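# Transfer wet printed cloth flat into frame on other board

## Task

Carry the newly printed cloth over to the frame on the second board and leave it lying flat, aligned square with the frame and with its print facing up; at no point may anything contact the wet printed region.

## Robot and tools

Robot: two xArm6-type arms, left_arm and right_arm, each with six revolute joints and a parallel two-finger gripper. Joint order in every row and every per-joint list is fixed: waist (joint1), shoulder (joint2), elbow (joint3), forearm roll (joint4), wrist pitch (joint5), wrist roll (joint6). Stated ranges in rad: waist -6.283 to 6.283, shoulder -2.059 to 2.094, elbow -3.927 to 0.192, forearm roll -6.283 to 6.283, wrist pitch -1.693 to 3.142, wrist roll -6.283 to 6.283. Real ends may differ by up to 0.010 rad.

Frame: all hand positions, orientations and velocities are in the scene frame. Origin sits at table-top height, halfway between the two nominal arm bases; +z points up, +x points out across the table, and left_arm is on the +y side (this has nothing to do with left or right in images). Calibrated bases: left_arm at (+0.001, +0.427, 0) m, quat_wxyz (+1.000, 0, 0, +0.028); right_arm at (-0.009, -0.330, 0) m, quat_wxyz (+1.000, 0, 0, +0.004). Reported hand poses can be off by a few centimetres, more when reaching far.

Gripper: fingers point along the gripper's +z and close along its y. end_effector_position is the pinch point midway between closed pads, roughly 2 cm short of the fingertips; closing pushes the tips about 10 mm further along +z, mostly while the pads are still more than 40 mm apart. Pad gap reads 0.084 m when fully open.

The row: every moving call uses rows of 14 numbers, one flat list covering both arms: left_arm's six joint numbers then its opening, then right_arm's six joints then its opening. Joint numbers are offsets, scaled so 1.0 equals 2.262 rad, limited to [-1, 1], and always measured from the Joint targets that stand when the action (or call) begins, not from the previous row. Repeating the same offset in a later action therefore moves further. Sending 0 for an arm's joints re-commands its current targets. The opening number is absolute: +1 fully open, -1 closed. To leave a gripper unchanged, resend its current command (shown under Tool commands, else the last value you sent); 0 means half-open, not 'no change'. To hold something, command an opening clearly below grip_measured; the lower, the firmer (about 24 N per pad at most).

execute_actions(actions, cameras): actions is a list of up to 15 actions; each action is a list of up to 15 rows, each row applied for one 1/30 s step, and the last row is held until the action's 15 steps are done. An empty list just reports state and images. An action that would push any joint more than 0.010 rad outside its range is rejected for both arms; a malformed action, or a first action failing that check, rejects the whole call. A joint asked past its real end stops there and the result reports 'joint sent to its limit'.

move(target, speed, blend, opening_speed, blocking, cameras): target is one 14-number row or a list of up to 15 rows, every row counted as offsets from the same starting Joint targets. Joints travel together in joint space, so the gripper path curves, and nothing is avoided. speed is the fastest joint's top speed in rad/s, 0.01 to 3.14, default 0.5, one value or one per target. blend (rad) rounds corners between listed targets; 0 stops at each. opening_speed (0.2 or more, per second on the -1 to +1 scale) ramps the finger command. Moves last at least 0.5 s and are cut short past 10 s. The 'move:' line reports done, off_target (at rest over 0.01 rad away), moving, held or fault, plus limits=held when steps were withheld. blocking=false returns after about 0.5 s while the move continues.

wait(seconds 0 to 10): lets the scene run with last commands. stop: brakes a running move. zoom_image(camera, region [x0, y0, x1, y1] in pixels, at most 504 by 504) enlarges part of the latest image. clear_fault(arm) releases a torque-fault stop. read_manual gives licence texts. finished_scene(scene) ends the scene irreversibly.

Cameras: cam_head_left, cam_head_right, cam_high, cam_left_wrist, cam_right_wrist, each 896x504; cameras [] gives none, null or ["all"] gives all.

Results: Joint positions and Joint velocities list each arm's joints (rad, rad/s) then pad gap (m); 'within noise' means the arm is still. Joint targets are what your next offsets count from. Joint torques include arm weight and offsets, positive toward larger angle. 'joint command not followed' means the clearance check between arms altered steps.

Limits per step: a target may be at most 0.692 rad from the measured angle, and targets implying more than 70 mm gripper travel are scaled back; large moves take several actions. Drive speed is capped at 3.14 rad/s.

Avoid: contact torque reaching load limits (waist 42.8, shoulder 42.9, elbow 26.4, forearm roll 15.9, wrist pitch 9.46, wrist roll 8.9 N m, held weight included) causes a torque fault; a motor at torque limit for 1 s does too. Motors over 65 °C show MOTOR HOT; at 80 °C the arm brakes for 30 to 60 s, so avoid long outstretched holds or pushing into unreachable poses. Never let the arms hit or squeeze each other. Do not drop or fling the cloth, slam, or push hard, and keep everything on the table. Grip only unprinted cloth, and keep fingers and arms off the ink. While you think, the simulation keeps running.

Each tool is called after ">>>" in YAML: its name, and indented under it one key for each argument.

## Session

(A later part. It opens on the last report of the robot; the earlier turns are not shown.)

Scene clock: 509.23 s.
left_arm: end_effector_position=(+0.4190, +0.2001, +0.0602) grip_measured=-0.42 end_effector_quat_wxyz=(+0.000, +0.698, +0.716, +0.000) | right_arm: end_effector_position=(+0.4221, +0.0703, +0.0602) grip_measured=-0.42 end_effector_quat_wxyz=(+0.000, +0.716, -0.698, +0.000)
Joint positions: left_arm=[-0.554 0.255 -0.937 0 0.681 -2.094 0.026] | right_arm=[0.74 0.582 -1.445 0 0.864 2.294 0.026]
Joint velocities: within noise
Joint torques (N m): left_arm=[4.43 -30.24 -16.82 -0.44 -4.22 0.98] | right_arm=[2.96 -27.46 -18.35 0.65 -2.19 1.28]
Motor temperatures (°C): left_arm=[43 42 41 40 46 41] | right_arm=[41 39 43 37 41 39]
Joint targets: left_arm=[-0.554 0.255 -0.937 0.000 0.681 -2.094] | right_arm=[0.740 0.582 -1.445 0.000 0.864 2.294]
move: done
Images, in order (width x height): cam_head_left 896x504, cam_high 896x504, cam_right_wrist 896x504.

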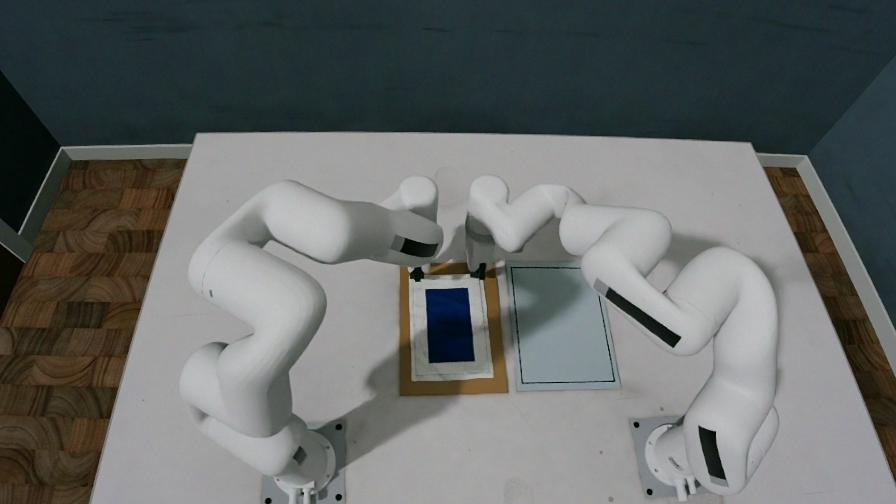

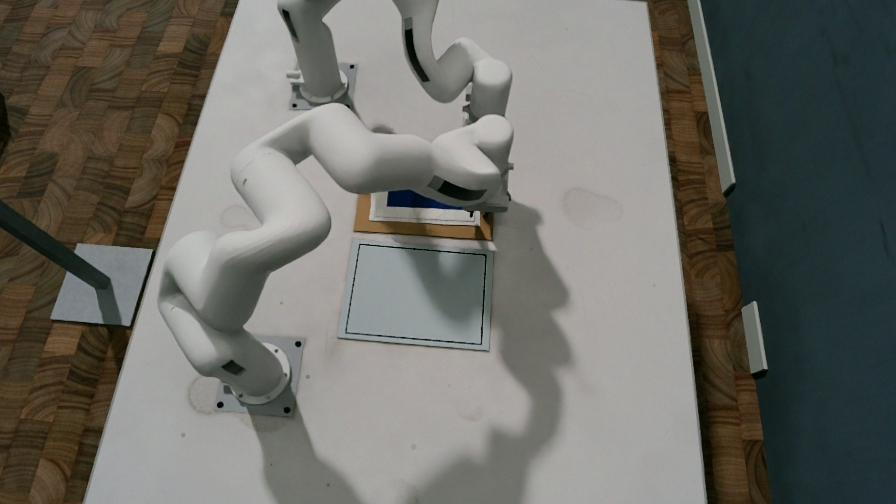

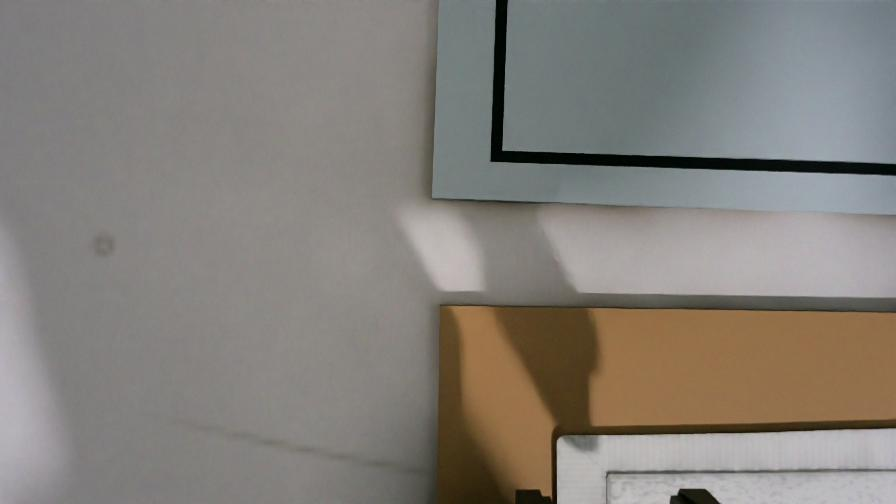

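>>> move:
  target: [0, 0.02847, 0.00385, 0, -0.03218, 0, -0.4, 0, 0, 0, 0, 0, 0, -0.4]
  speed: 0.1
  cameras: ["cam_left_wrist", "cam_high", "cam_head_left"]

>>> zoom_image:
  camera: "cam_left_wrist"
  region: [448, 400, 700, 504]

>>> zoom_image:
  camera: "cam_head_left"
  region: [390, 250, 510, 320]

Scene clock: 533.93 s.
left_arm: end_effector_position=(+0.4189, +0.2001, +0.0322) grip_measured=-0.42 end_effector_quat_wxyz=(+0.000, +0.698, +0.716, +0.000) | right_arm: end_effector_position=(+0.4221, +0.0703, +0.0601) grip_measured=-0.42 end_effector_quat_wxyz=(+0.000, +0.716, -0.698, +0.000)
Joint positions: left_arm=[-0.554 0.32 -0.928 0 0.609 -2.094 0.026] | right_arm=[0.74 0.582 -1.445 0 0.864 2.294 0.026]
Joint velocities: within noise
Joint torques (N m): left_arm=[3.89 -18.81 -13.24 -0.39 -4.8 0.92] | right_arm=[2.42 -28.2 -20.08 0.22 -1.78 1.18]
Motor temperatures (°C): left_arm=[43 42 42 40 46 41] | right_arm=[41 39 43 37 41 39]
Joint targets: left_arm=[-0.554 0.320 -0.928 0.000 0.608 -2.094] | right_arm=[0.740 0.582 -1.445 0.000 0.864 2.294]
move: done
Images, in order (width x height): cam_head_left 896x504, cam_high 896x504, cam_left_wrist 896x504.

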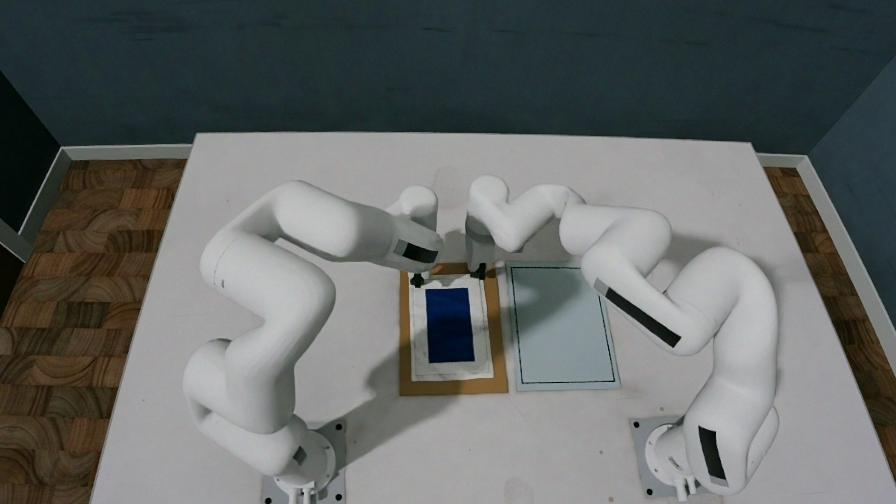

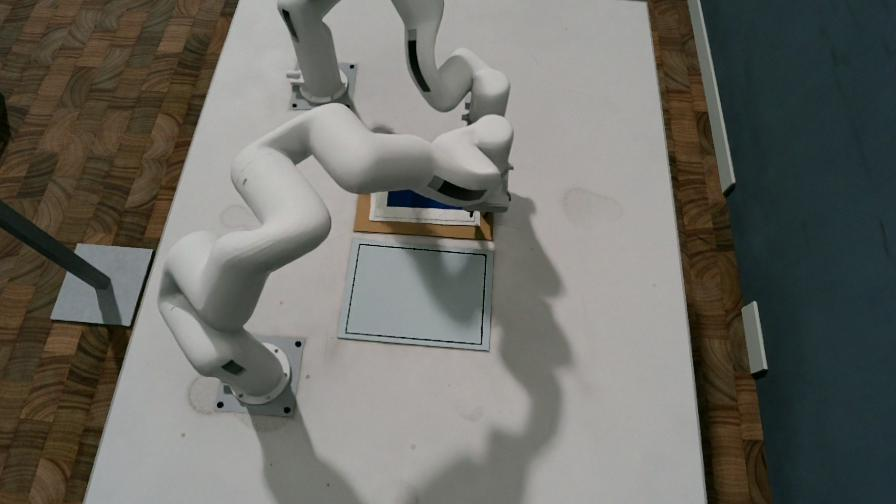

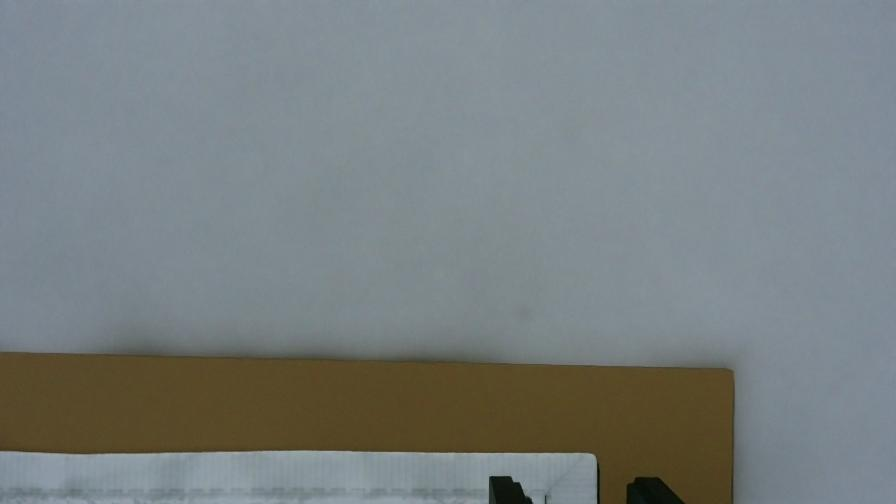

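Scaled by 2.000 from the camera's 896x504 image, which has a finer 1280x720 frame.

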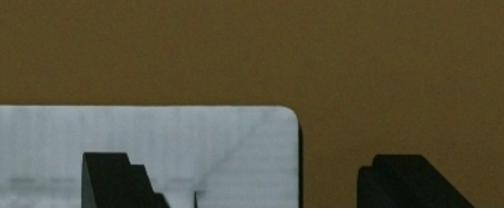

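Scaled by 4.200 from the camera's 896x504 image, which has a finer 1280x720 frame.

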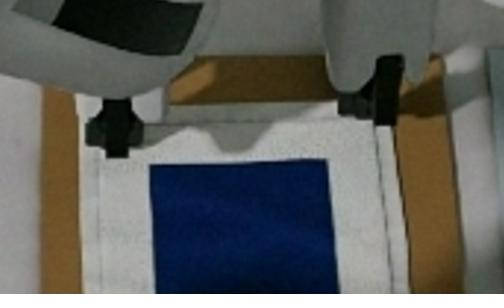

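>>> move:
  target: [0, 0.00215, 0.0001, 0, -0.00225, 0, -0.4, 0, 0, 0, 0, 0, 0, -0.4]
  speed: 0.05
  cameras: ["cam_left_wrist"]

>>> move:
  target: [0, 0.00215, 0.0001, 0, -0.00225, 0, -0.4, 0, 0, 0, 0, 0, 0, -0.4]
  speed: 0.05
  cameras: ["cam_left_wrist"]

>>> zoom_image:
  camera: "cam_left_wrist"
  region: [448, 400, 700, 504]

Scene clock: 544.20 s.
left_arm: end_effector_position=(+0.4189, +0.2001, +0.0302) grip_measured=-0.42 end_effector_quat_wxyz=(+0.000, +0.698, +0.716, +0.000) | right_arm: end_effector_position=(+0.4221, +0.0703, +0.0601) grip_measured=-0.42 end_effector_quat_wxyz=(+0.000, +0.716, -0.698, +0.000)
Joint positions: left_arm=[-0.554 0.324 -0.928 0 0.603 -2.094 0.026] | right_arm=[0.74 0.582 -1.445 0 0.864 2.294 0.026]
Joint velocities: within noise
Joint torques (N m): left_arm=[3.65 -18.34 -12.92 0.07 -4.63 1.06] | right_arm=[1.75 -28.74 -21.54 0 -1.61 1.05]
Motor temperatures (°C): left_arm=[43 42 41 40 46 41] | right_arm=[41 39 43 37 41 39]
Joint targets: left_arm=[-0.554 0.325 -0.928 0.000 0.603 -2.094] | right_arm=[0.740 0.582 -1.445 0.000 0.864 2.294]
move: done
Images, in order (width x height): cam_left_wrist 896x504.

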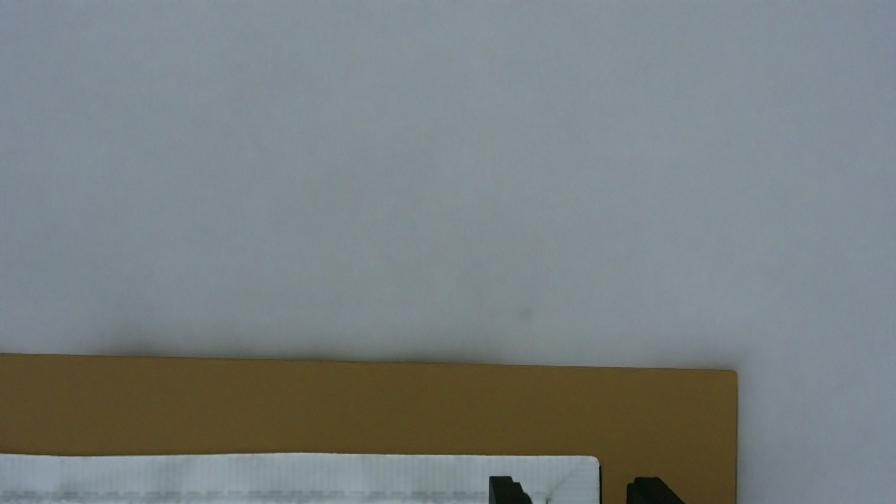

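Scene clock: 544.90 s.
left_arm: end_effector_position=(+0.4191, +0.2000, +0.0284) grip_measured=-0.41 end_effector_quat_wxyz=(+0.000, +0.698, +0.716, +0.000) | right_arm: end_effector_position=(+0.4221, +0.0703, +0.0601) grip_measured=-0.42 end_effector_quat_wxyz=(+0.000, +0.716, -0.698, +0.000)
Joint positions: left_arm=[-0.554 0.329 -0.928 0 0.598 -2.094 0.026] | right_arm=[0.74 0.582 -1.445 0 0.864 2.294 0.026]
Joint velocities: within noise
Joint torques (N m): left_arm=[3.71 -0.37 -5.81 -0.11 -3.2 1] | right_arm=[1.65 -29 -21.9 -0.05 -1.47 1.02]
Motor temperatures (°C): left_arm=[43 41 41 40 46 41] | right_arm=[41 39 43 37 41 39]
Joint targets: left_arm=[-0.554 0.329 -0.928 0.000 0.598 -2.094] | right_arm=[0.740 0.582 -1.445 0.000 0.864 2.294]
move: done
Images, in order (width x height): cam_left_wrist 896x504.

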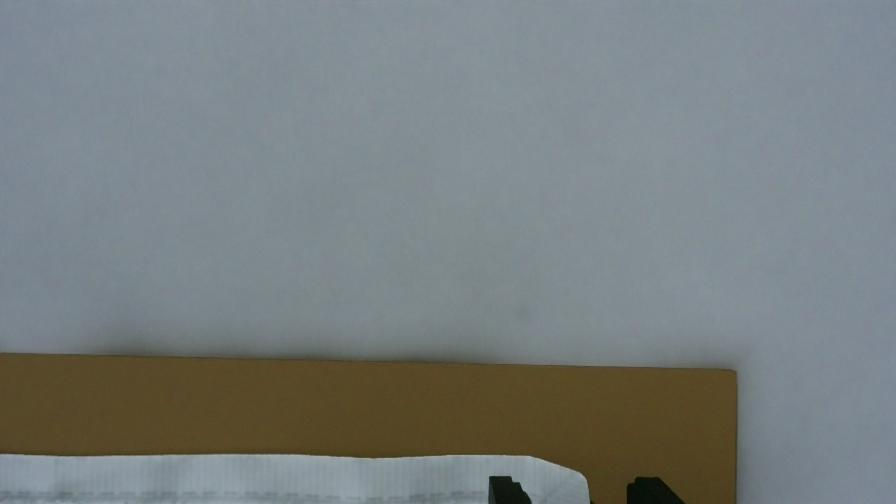

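Scaled by 2.000 from the camera's 896x504 image, which has a finer 1280x720 frame.

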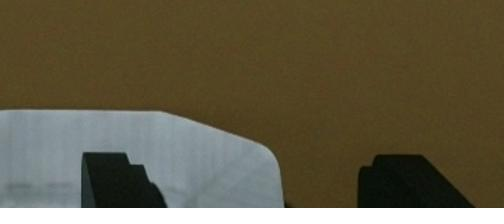

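>>> move:
  target: [0, -0.0014, 0, 0, 0.00145, 0, -0.4, 0, 0, 0, 0, 0, 0, -0.4]
  speed: 0.05
  cameras: ["cam_left_wrist"]

>>> zoom_image:
  camera: "cam_left_wrist"
  region: [448, 400, 700, 504]

Scene clock: 555.77 s.
left_arm: end_effector_position=(+0.4187, +0.2002, +0.0292) grip_measured=-0.42 end_effector_quat_wxyz=(+0.000, +0.698, +0.716, +0.000) | right_arm: end_effector_position=(+0.4221, +0.0703, +0.0601) grip_measured=-0.42 end_effector_quat_wxyz=(+0.000, +0.716, -0.698, +0.000)
Joint positions: left_arm=[-0.554 0.327 -0.928 0 0.602 -2.094 0.026] | right_arm=[0.74 0.582 -1.445 0 0.864 2.294 0.026]
Joint velocities: within noise
Joint torques (N m): left_arm=[3.46 -25.83 -10.69 0.33 1.25 0.97] | right_arm=[0.95 -29.67 -23.41 -0.39 -1.26 0.91]
Motor temperatures (°C): left_arm=[43 41 41 40 46 41] | right_arm=[41 39 43 37 41 39]
Joint targets: left_arm=[-0.554 0.326 -0.928 0.000 0.602 -2.094] | right_arm=[0.740 0.582 -1.445 0.000 0.864 2.294]
move: done
Images, in order (width x height): cam_left_wrist 896x504.

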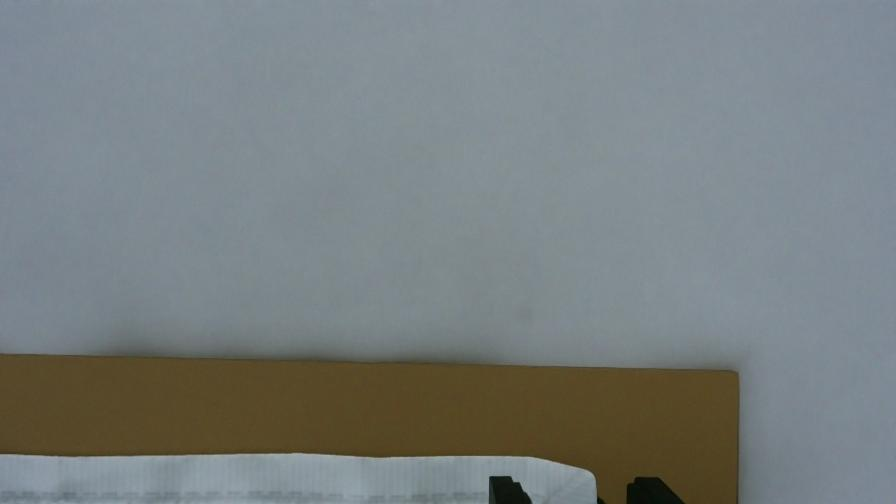

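Scaled by 2.000 from the camera's 896x504 image, which has a finer 1280x720 frame.

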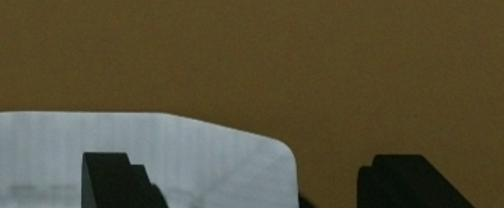

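>>> move:
  target: [0, 0.0004, 0, 0, -0.0004, 0, -0.75, 0, 0, 0, 0, 0, 0, -0.4]
  speed: 0.05
  opening_speed: 0.3
  cameras: ["cam_left_wrist"]

>>> zoom_image:
  camera: "cam_left_wrist"
  region: [448, 400, 700, 504]

Scene clock: 571.50 s.
left_arm: end_effector_position=(+0.4189, +0.2001, +0.0290) grip_measured=-0.77 end_effector_quat_wxyz=(+0.000, +0.698, +0.716, +0.000) | right_arm: end_effector_position=(+0.4221, +0.0703, +0.0601) grip_measured=-0.42 end_effector_quat_wxyz=(+0.000, +0.716, -0.698, +0.000)
Joint positions: left_arm=[-0.554 0.327 -0.928 0 0.601 -2.094 0.01] | right_arm=[0.74 0.582 -1.445 0 0.864 2.294 0.026]
Joint velocities: within noise
Joint torques (N m): left_arm=[3.23 -10.97 -14.2 0.61 -5.12 0.98] | right_arm=[0.41 -30.43 -23.18 -0.73 -0.98 0.79]
Motor temperatures (°C): left_arm=[43 41 41 40 46 41] | right_arm=[41 39 43 37 41 39]
Joint targets: left_arm=[-0.554 0.327 -0.928 0.000 0.601 -2.094] | right_arm=[0.740 0.582 -1.445 0.000 0.864 2.294]
move: done
Images, in order (width x height): cam_left_wrist 896x504.

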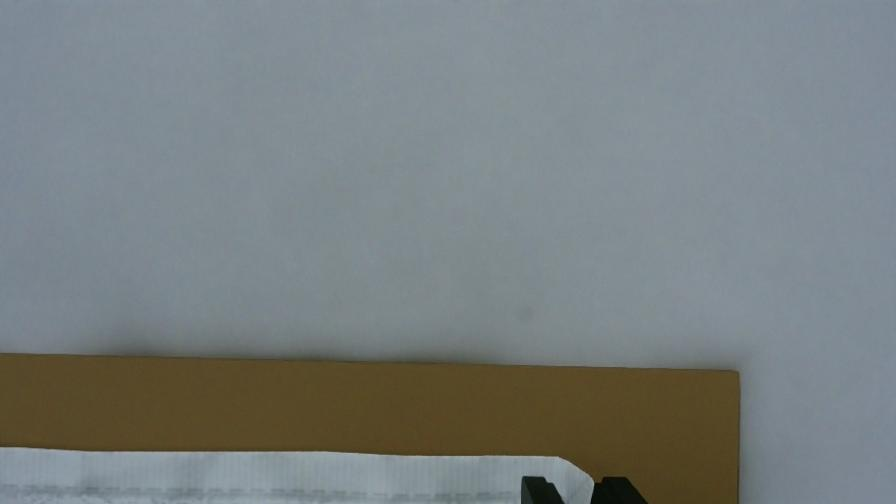

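Scaled by 2.000 from the camera's 896x504 image, which has a finer 1280x720 frame.

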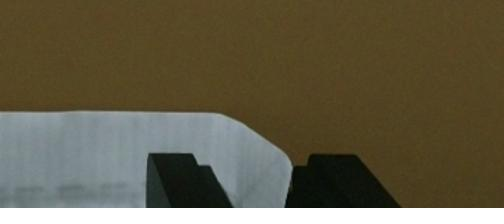

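>>> move:
  target: [0, 0, 0, 0, 0, 0, -1.0, 0, 0, 0, 0, 0, 0, -0.4]
  speed: 0.05
  opening_speed: 0.3
  cameras: ["cam_left_wrist", "cam_high", "cam_head_left"]

>>> zoom_image:
  camera: "cam_left_wrist"
  region: [448, 400, 700, 504]

>>> zoom_image:
  camera: "cam_head_left"
  region: [390, 250, 510, 320]

Scene clock: 580.23 s.
left_arm: end_effector_position=(+0.4189, +0.2001, +0.0290) grip_measured=-0.93 end_effector_quat_wxyz=(+0.000, +0.698, +0.716, +0.000) | right_arm: end_effector_position=(+0.4221, +0.0703, +0.0601) grip_measured=-0.42 end_effector_quat_wxyz=(+0.000, +0.716, -0.698, +0.000)
Joint positions: left_arm=[-0.554 0.327 -0.928 0 0.601 -2.094 0.003] | right_arm=[0.74 0.582 -1.445 0 0.864 2.294 0.026]
Joint velocities: within noise
Joint torques (N m): left_arm=[2.81 -26.26 -11.27 1 -0.35 1.01] | right_arm=[-0.13 -31.08 -22.77 -0.95 -0.64 0.62]
Motor temperatures (°C): left_arm=[43 41 41 40 45 41] | right_arm=[41 39 43 37 41 39]
Joint targets: left_arm=[-0.554 0.327 -0.928 0.000 0.601 -2.094] | right_arm=[0.740 0.582 -1.445 0.000 0.864 2.294]
move: done
Images, in order (width x height): cam_head_left 896x504, cam_high 896x504, cam_left_wrist 896x504.

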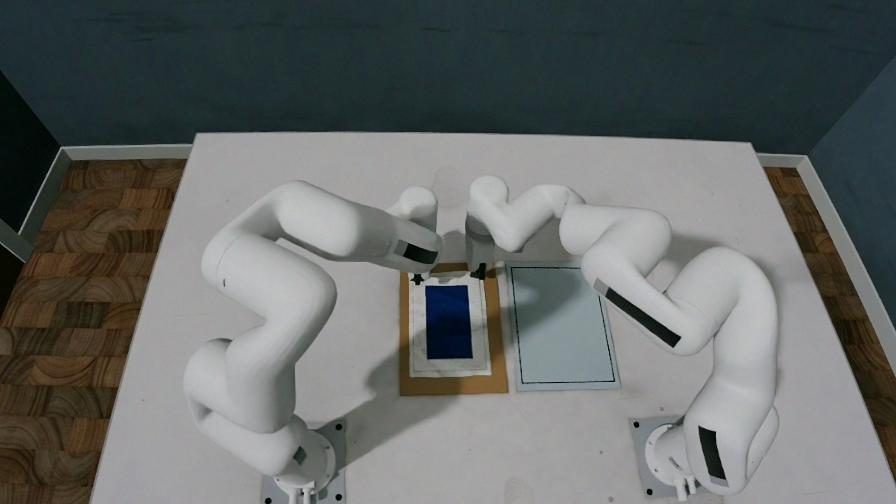

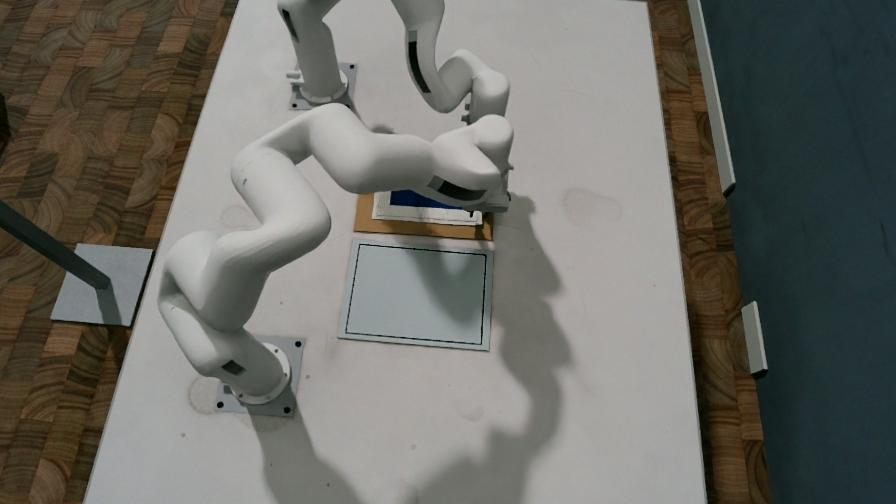

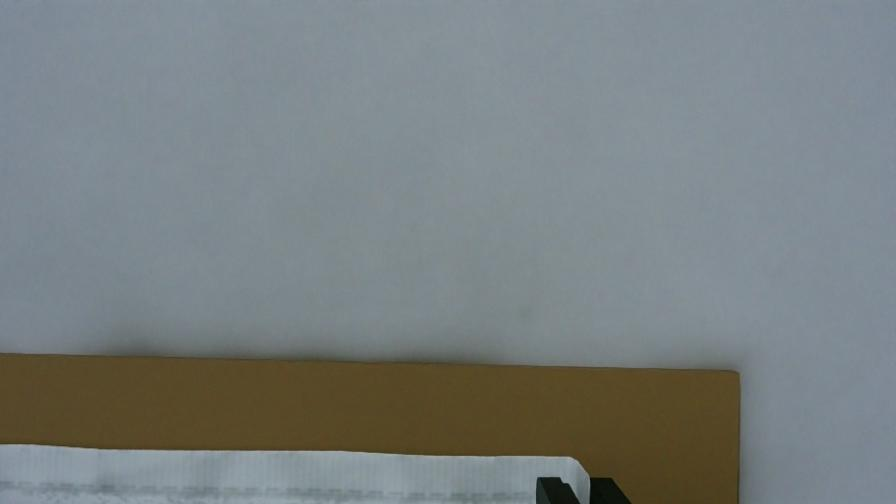

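Scaled by 2.000 from the camera's 896x504 image, which has a finer 1280x720 frame.

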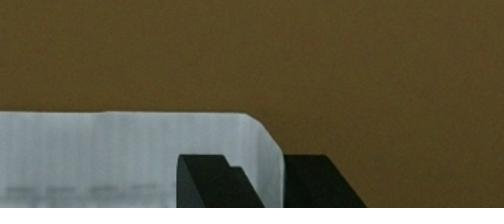

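Scaled by 4.200 from the camera's 896x504 image, which has a finer 1280x720 frame.

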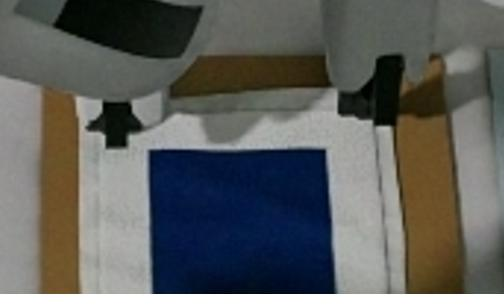

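>>> move:
  target: [0, -0.0158, -0.0013, 0, 0.0171, 0, -1.0, 0, 0, 0, 0, 0, 0, -0.4]
  speed: 0.05
  cameras: ["cam_left_wrist", "cam_high", "cam_head_left", "cam_head_right"]

>>> zoom_image:
  camera: "cam_left_wrist"
  region: [420, 360, 672, 504]

>>> zoom_image:
  camera: "cam_head_left"
  region: [390, 250, 510, 320]

>>> zoom_image:
  camera: "cam_head_right"
  region: [400, 250, 520, 320]

Scene clock: 595.80 s.
left_arm: end_effector_position=(+0.4188, +0.2002, +0.0440) grip_measured=-0.94 end_effector_quat_wxyz=(+0.000, +0.698, +0.716, +0.000) | right_arm: end_effector_position=(+0.4221, +0.0703, +0.0601) grip_measured=-0.42 end_effector_quat_wxyz=(+0.000, +0.716, -0.698, +0.000)
Joint positions: left_arm=[-0.554 0.292 -0.931 0 0.639 -2.094 0.003] | right_arm=[0.74 0.582 -1.445 0 0.864 2.294 0.026]
Joint velocities: within noise
Joint torques (N m): left_arm=[2.46 -31.81 -19.71 1 0.92 0.99] | right_arm=[-0.18 -31.46 -22.67 -0.9 -0.42 0.47]
Motor temperatures (°C): left_arm=[43 42 41 40 45 41] | right_arm=[41 39 43 37 41 39]
Joint targets: left_arm=[-0.554 0.291 -0.931 0.000 0.639 -2.094] | right_arm=[0.740 0.582 -1.445 0.000 0.864 2.294]
move: done
Images, in order (width x height): cam_head_left 896x504, cam_head_right 896x504, cam_high 896x504, cam_left_wrist 896x504.

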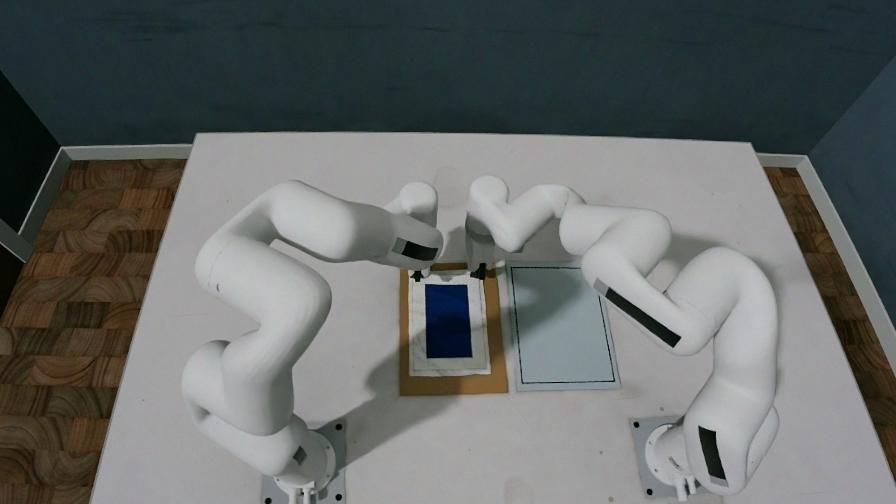

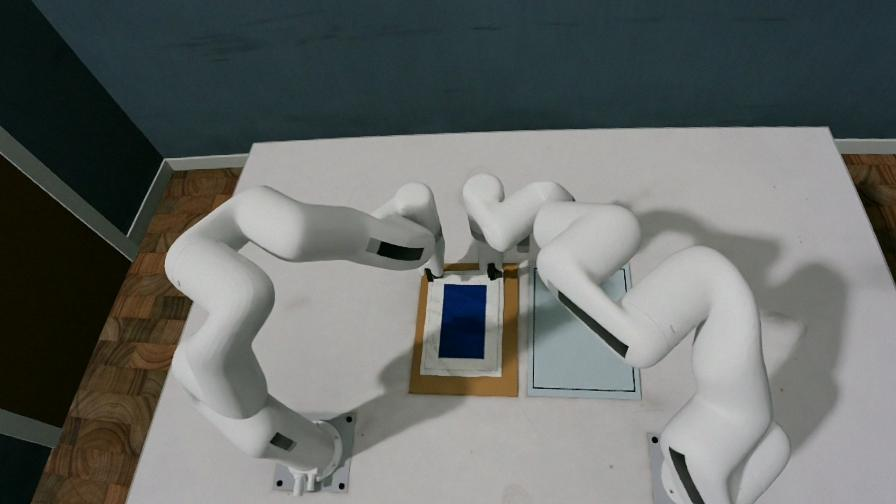

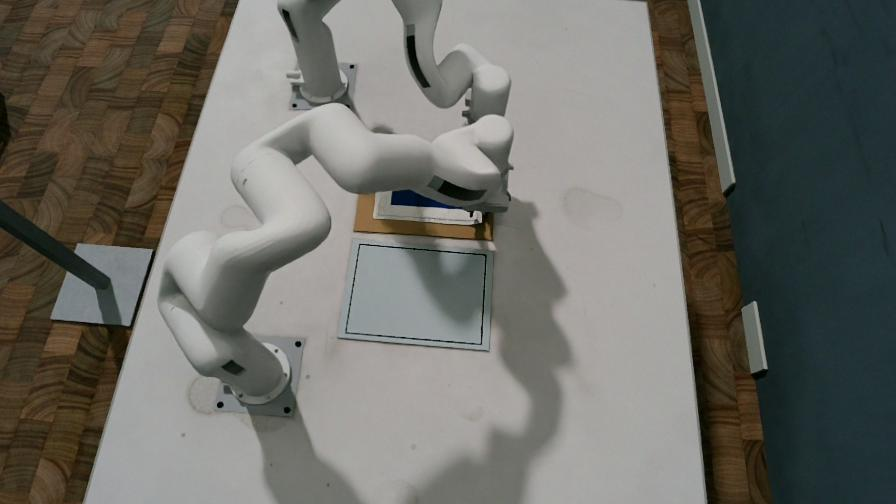

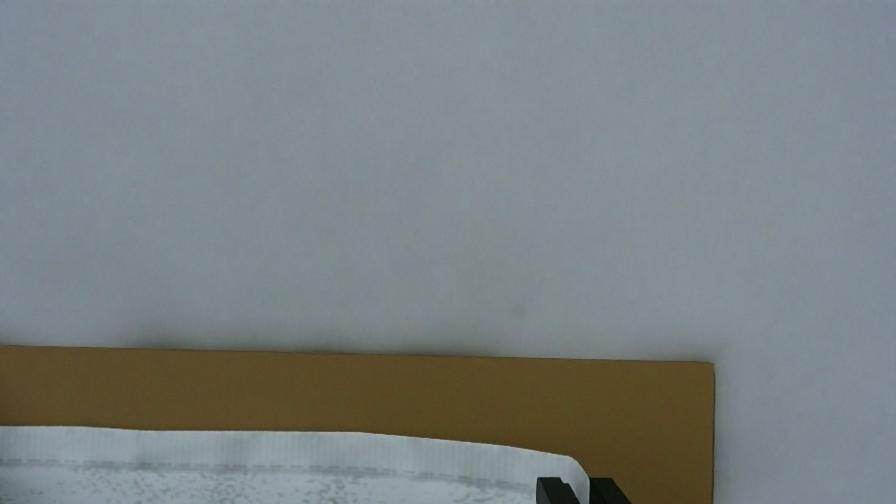

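Scaled by 2.000 from the camera's 896x504 image, which has a finer 1280x720 frame.

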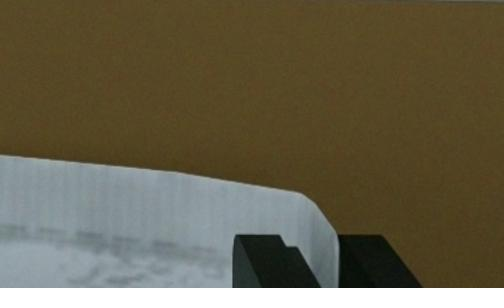

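Scaled by 4.200 from the camera's 896x504 image, which has a finer 1280x720 frame.

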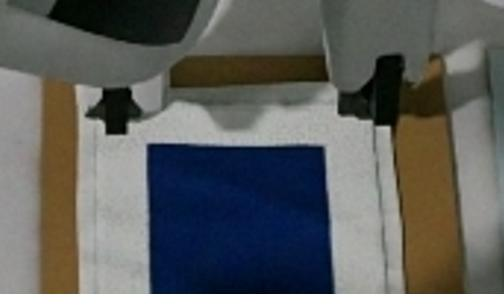

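Scaled by 4.200 from the camera's 896x504 image, which has a finer 1280x720 frame.

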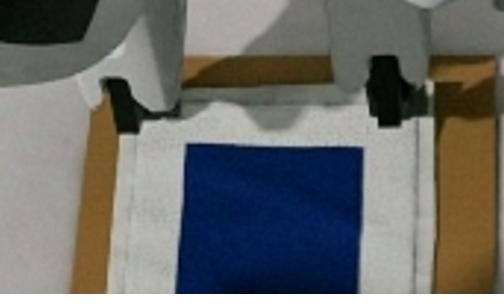

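>>> move:
  target: [0, 0.0105, 0.0009, 0, -0.0114, 0, -1.0, 0, 0, 0, 0, 0, 0, -0.4]
  speed: 0.05
  cameras: ["cam_left_wrist", "cam_right_wrist"]

>>> zoom_image:
  camera: "cam_right_wrist"
  region: [420, 290, 742, 504]

Scene clock: 603.40 s.
left_arm: end_effector_position=(+0.4189, +0.2001, +0.0341) grip_measured=-0.94 end_effector_quat_wxyz=(+0.000, +0.698, +0.716, +0.000) | right_arm: end_effector_position=(+0.4221, +0.0703, +0.0601) grip_measured=-0.42 end_effector_quat_wxyz=(+0.000, +0.716, -0.698, +0.000)
Joint positions: left_arm=[-0.554 0.315 -0.929 0 0.614 -2.094 0.003] | right_arm=[0.74 0.582 -1.445 0 0.864 2.294 0.026]
Joint velocities: within noise
Joint torques (N m): left_arm=[2.08 -18.45 -13.19 1.11 -4.65 0.96] | right_arm=[-0.24 -32.22 -22.54 -0.85 -0.14 0.39]
Motor temperatures (°C): left_arm=[43 42 41 40 45 41] | right_arm=[41 39 43 37 41 39]
Joint targets: left_arm=[-0.554 0.315 -0.929 0.000 0.614 -2.094] | right_arm=[0.740 0.582 -1.445 0.000 0.864 2.294]
move: done
Images, in order (width x height): cam_left_wrist 896x504, cam_right_wrist 896x504.

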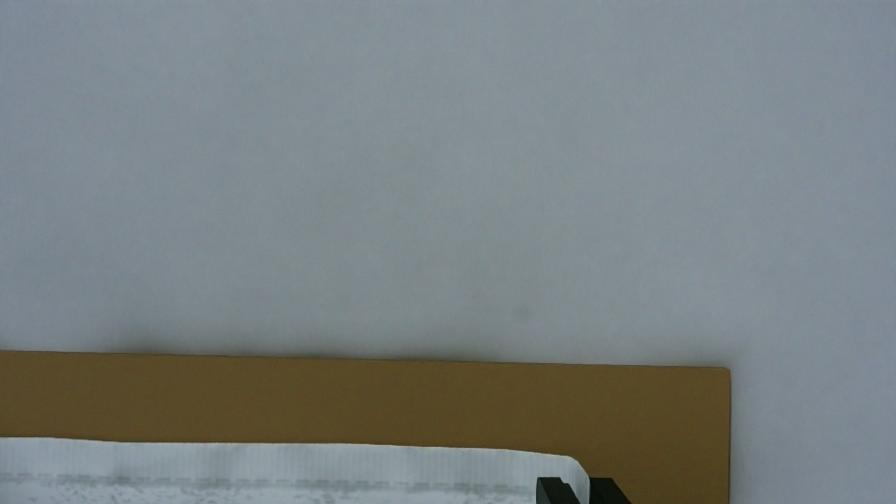

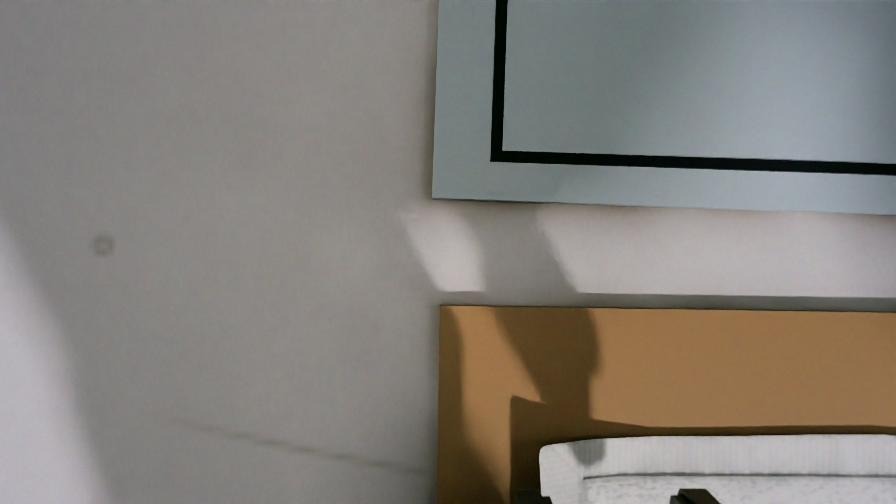

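Scaled by 1.565 from the camera's 896x504 image, which has a finer 1280x720 frame.

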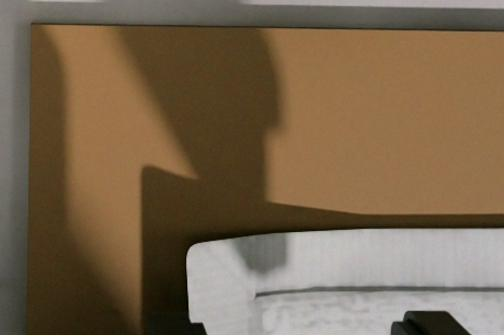

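>>> move:
  target: [0, 0, 0, 0, 0, 0, -1.0, -0.0028, 0.0243, -0.0061, 0, -0.0184, -0.0030, -0.4]
  speed: 0.1
  cameras: ["cam_right_wrist", "cam_head_right", "cam_high"]

>>> zoom_image:
  camera: "cam_right_wrist"
  region: [420, 290, 742, 504]

>>> zoom_image:
  camera: "cam_head_right"
  region: [400, 250, 520, 320]

Scene clock: 623.30 s.
left_arm: end_effector_position=(+0.4189, +0.2001, +0.0340) grip_measured=-0.94 end_effector_quat_wxyz=(+0.000, +0.698, +0.716, +0.000) | right_arm: end_effector_position=(+0.4277, +0.0704, +0.0362) grip_measured=-0.42 end_effector_quat_wxyz=(+0.000, +0.716, -0.698, +0.000)
Joint positions: left_arm=[-0.554 0.315 -0.929 0 0.614 -2.094 0.003] | right_arm=[0.734 0.637 -1.459 0 0.822 2.287 0.026]
Joint velocities: within noise
Joint torques (N m): left_arm=[1.75 -19.13 -15.72 1.02 -4.23 0.93] | right_arm=[-2.56 -28.45 -23.19 -0.88 -2.09 -1.31]
Motor temperatures (°C): left_arm=[43 41 41 40 45 41] | right_arm=[41 39 43 37 41 39]
Joint targets: left_arm=[-0.554 0.315 -0.929 0.000 0.614 -2.094] | right_arm=[0.734 0.637 -1.459 0.000 0.822 2.287]
move: done
Images, in order (width x height): cam_head_right 896x504, cam_high 896x504, cam_right_wrist 896x504.

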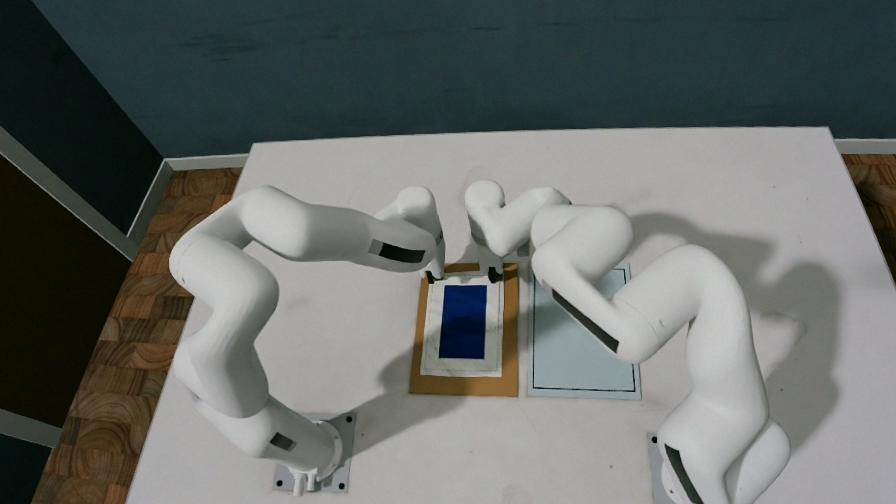

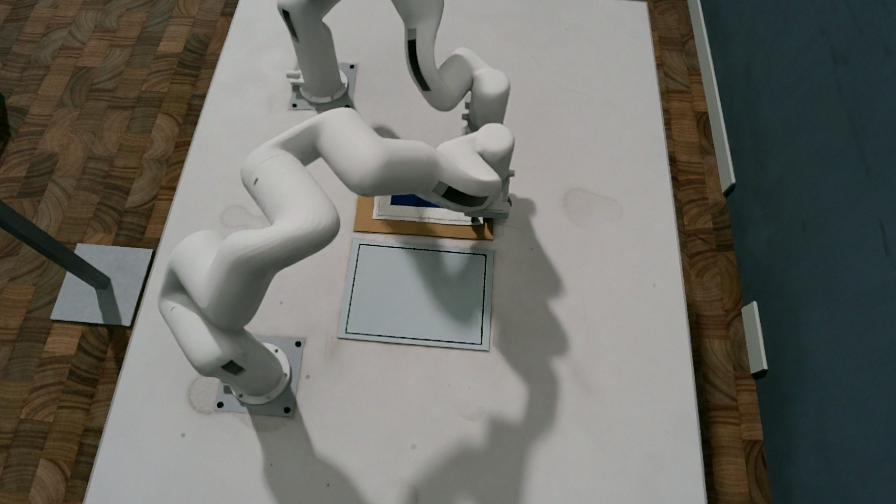

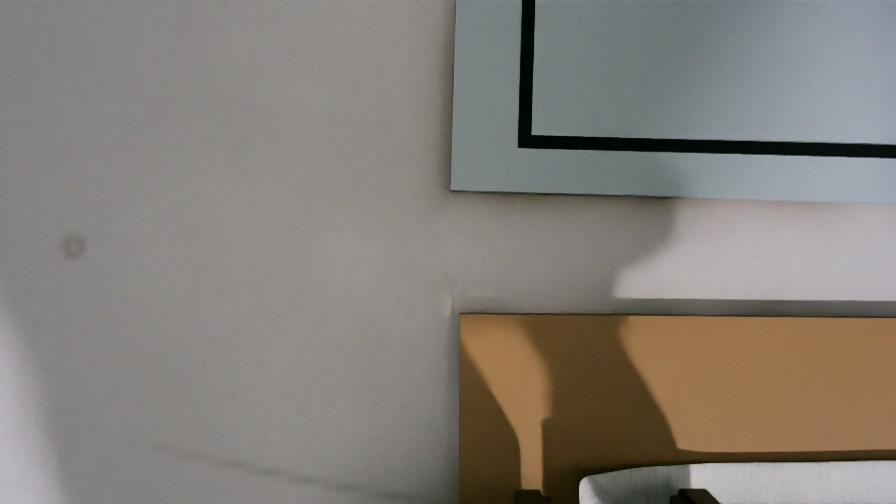

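Scaled by 1.565 from the camera's 896x504 image, which has a finer 1280x720 frame.

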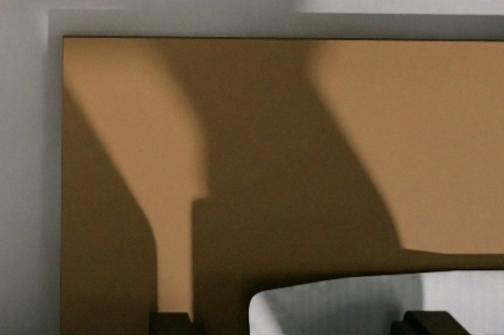

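Scaled by 4.200 from the camera's 896x504 image, which has a finer 1280x720 frame.

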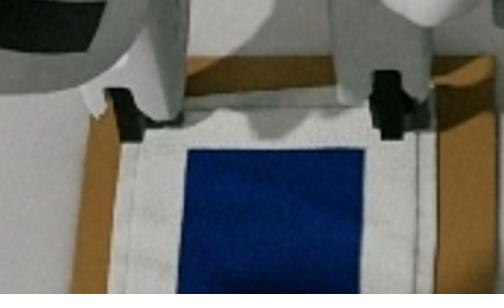

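>>> move:
  target: [0, 0, 0, 0, 0, 0, -1.0, 0, 0.00407, 0.00035, 0, -0.00442, 0, -0.4]
  speed: 0.05
  cameras: ["cam_right_wrist"]

>>> zoom_image:
  camera: "cam_right_wrist"
  region: [420, 290, 742, 504]

Scene clock: 630.97 s.
left_arm: end_effector_position=(+0.4189, +0.2001, +0.0340) grip_measured=-0.94 end_effector_quat_wxyz=(+0.000, +0.698, +0.716, +0.000) | right_arm: end_effector_position=(+0.4278, +0.0705, +0.0314) grip_measured=-0.42 end_effector_quat_wxyz=(+0.000, +0.716, -0.698, +0.000)
Joint positions: left_arm=[-0.554 0.315 -0.929 0 0.614 -2.094 0.003] | right_arm=[0.734 0.646 -1.458 0 0.812 2.287 0.026]
Joint velocities: within noise
Joint torques (N m): left_arm=[1.45 -19.69 -17.35 0.99 -3.96 0.87] | right_arm=[-2.02 -23.26 -14.79 -0.84 -2.11 -1.29]
Motor temperatures (°C): left_arm=[43 41 41 40 46 41] | right_arm=[41 39 43 37 41 39]
Joint targets: left_arm=[-0.554 0.315 -0.929 0.000 0.614 -2.094] | right_arm=[0.734 0.646 -1.458 0.000 0.812 2.287]
move: done
Images, in order (width x height): cam_right_wrist 896x504.

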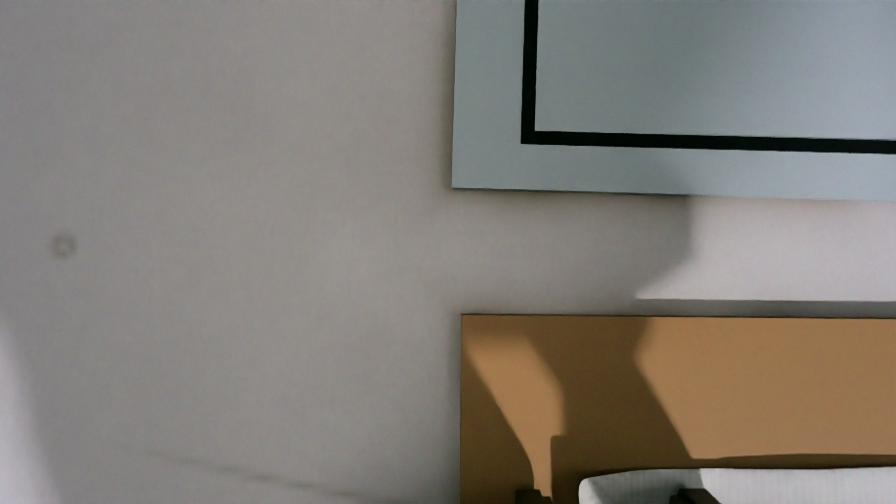

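Scaled by 1.565 from the camera's 896x504 image, which has a finer 1280x720 frame.

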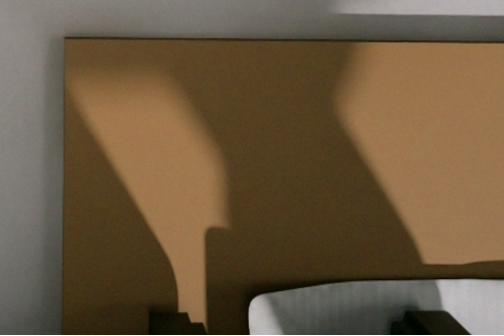

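>>> move:
  target: [0, 0, 0, 0, 0, 0, -1.0, 0, 0.00163, 0.00014, 0, -0.00177, 0, -0.4]
  speed: 0.05
  cameras: ["cam_right_wrist"]

>>> move:
  target: [0, 0, 0, 0, 0, 0, -1.0, 0, 0.00122, 0.00011, 0, -0.00133, 0, -0.4]
  speed: 0.05
  cameras: ["cam_right_wrist"]

>>> zoom_image:
  camera: "cam_right_wrist"
  region: [420, 290, 742, 504]

Scene clock: 638.90 s.
left_arm: end_effector_position=(+0.4189, +0.2001, +0.0340) grip_measured=-0.94 end_effector_quat_wxyz=(+0.000, +0.698, +0.716, +0.000) | right_arm: end_effector_position=(+0.4279, +0.0706, +0.0296) grip_measured=-0.41 end_effector_quat_wxyz=(-0.001, +0.716, -0.698, +0.000)
Joint positions: left_arm=[-0.554 0.315 -0.929 0 0.614 -2.094 0.003] | right_arm=[0.734 0.649 -1.458 0 0.808 2.287 0.026]
Joint velocities: within noise
Joint torques (N m): left_arm=[1.12 -20.47 -17.35 1.09 -3.45 0.88] | right_arm=[-1.4 -3.64 -1.17 -0.87 -1.77 -1.32]
Motor temperatures (°C): left_arm=[43 41 41 40 46 41] | right_arm=[41 39 43 37 41 39]
Joint targets: left_arm=[-0.554 0.315 -0.929 0.000 0.614 -2.094] | right_arm=[0.734 0.650 -1.458 0.000 0.808 2.287]
move: done
Images, in order (width x height): cam_right_wrist 896x504.

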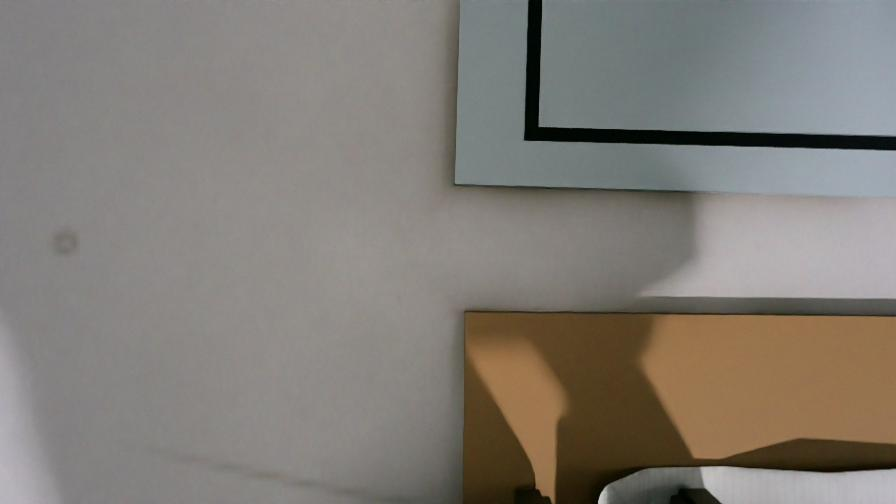

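Scene clock: 639.60 s.
left_arm: end_effector_position=(+0.4189, +0.2001, +0.0340) grip_measured=-0.94 end_effector_quat_wxyz=(+0.000, +0.698, +0.716, +0.000) | right_arm: end_effector_position=(+0.4282, +0.0708, +0.0290) grip_measured=-0.41 end_effector_quat_wxyz=(-0.001, +0.716, -0.698, +0.000)
Joint positions: left_arm=[-0.554 0.315 -0.929 0 0.614 -2.094 0.003] | right_arm=[0.734 0.65 -1.458 0 0.805 2.287 0.026]
Joint velocities: within noise
Joint torques (N m): left_arm=[0.82 -20.38 -17.28 0.95 -3.31 0.92] | right_arm=[-1.39 3.58 3.18 -0.93 -1.85 -1.24]
Motor temperatures (°C): left_arm=[43 41 41 40 46 41] | right_arm=[41 39 43 37 41 39]
Joint targets: left_arm=[-0.554 0.315 -0.929 0.000 0.614 -2.094] | right_arm=[0.734 0.652 -1.458 0.000 0.805 2.287]
move: done
Images, in order (width x height): cam_right_wrist 896x504.

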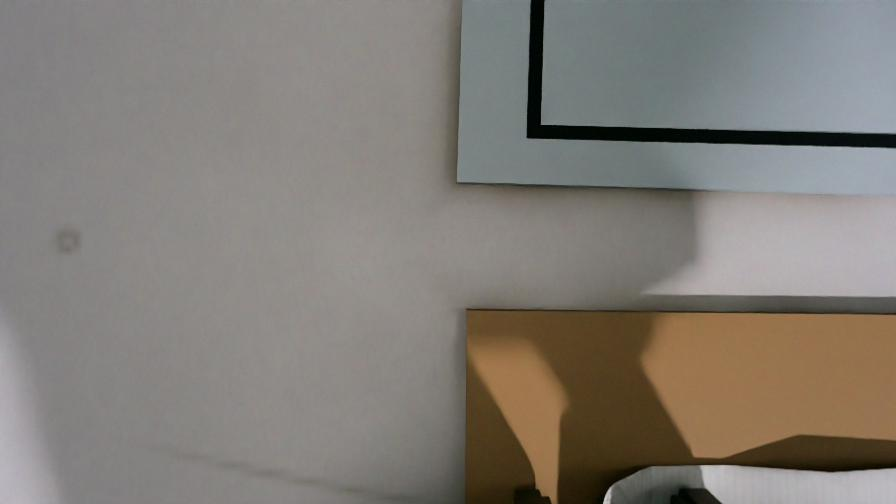

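Scaled by 1.565 from the camera's 896x504 image, which has a finer 1280x720 frame.

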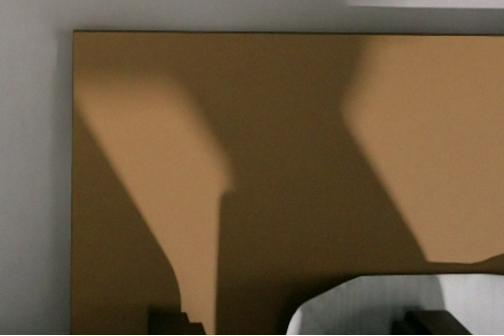

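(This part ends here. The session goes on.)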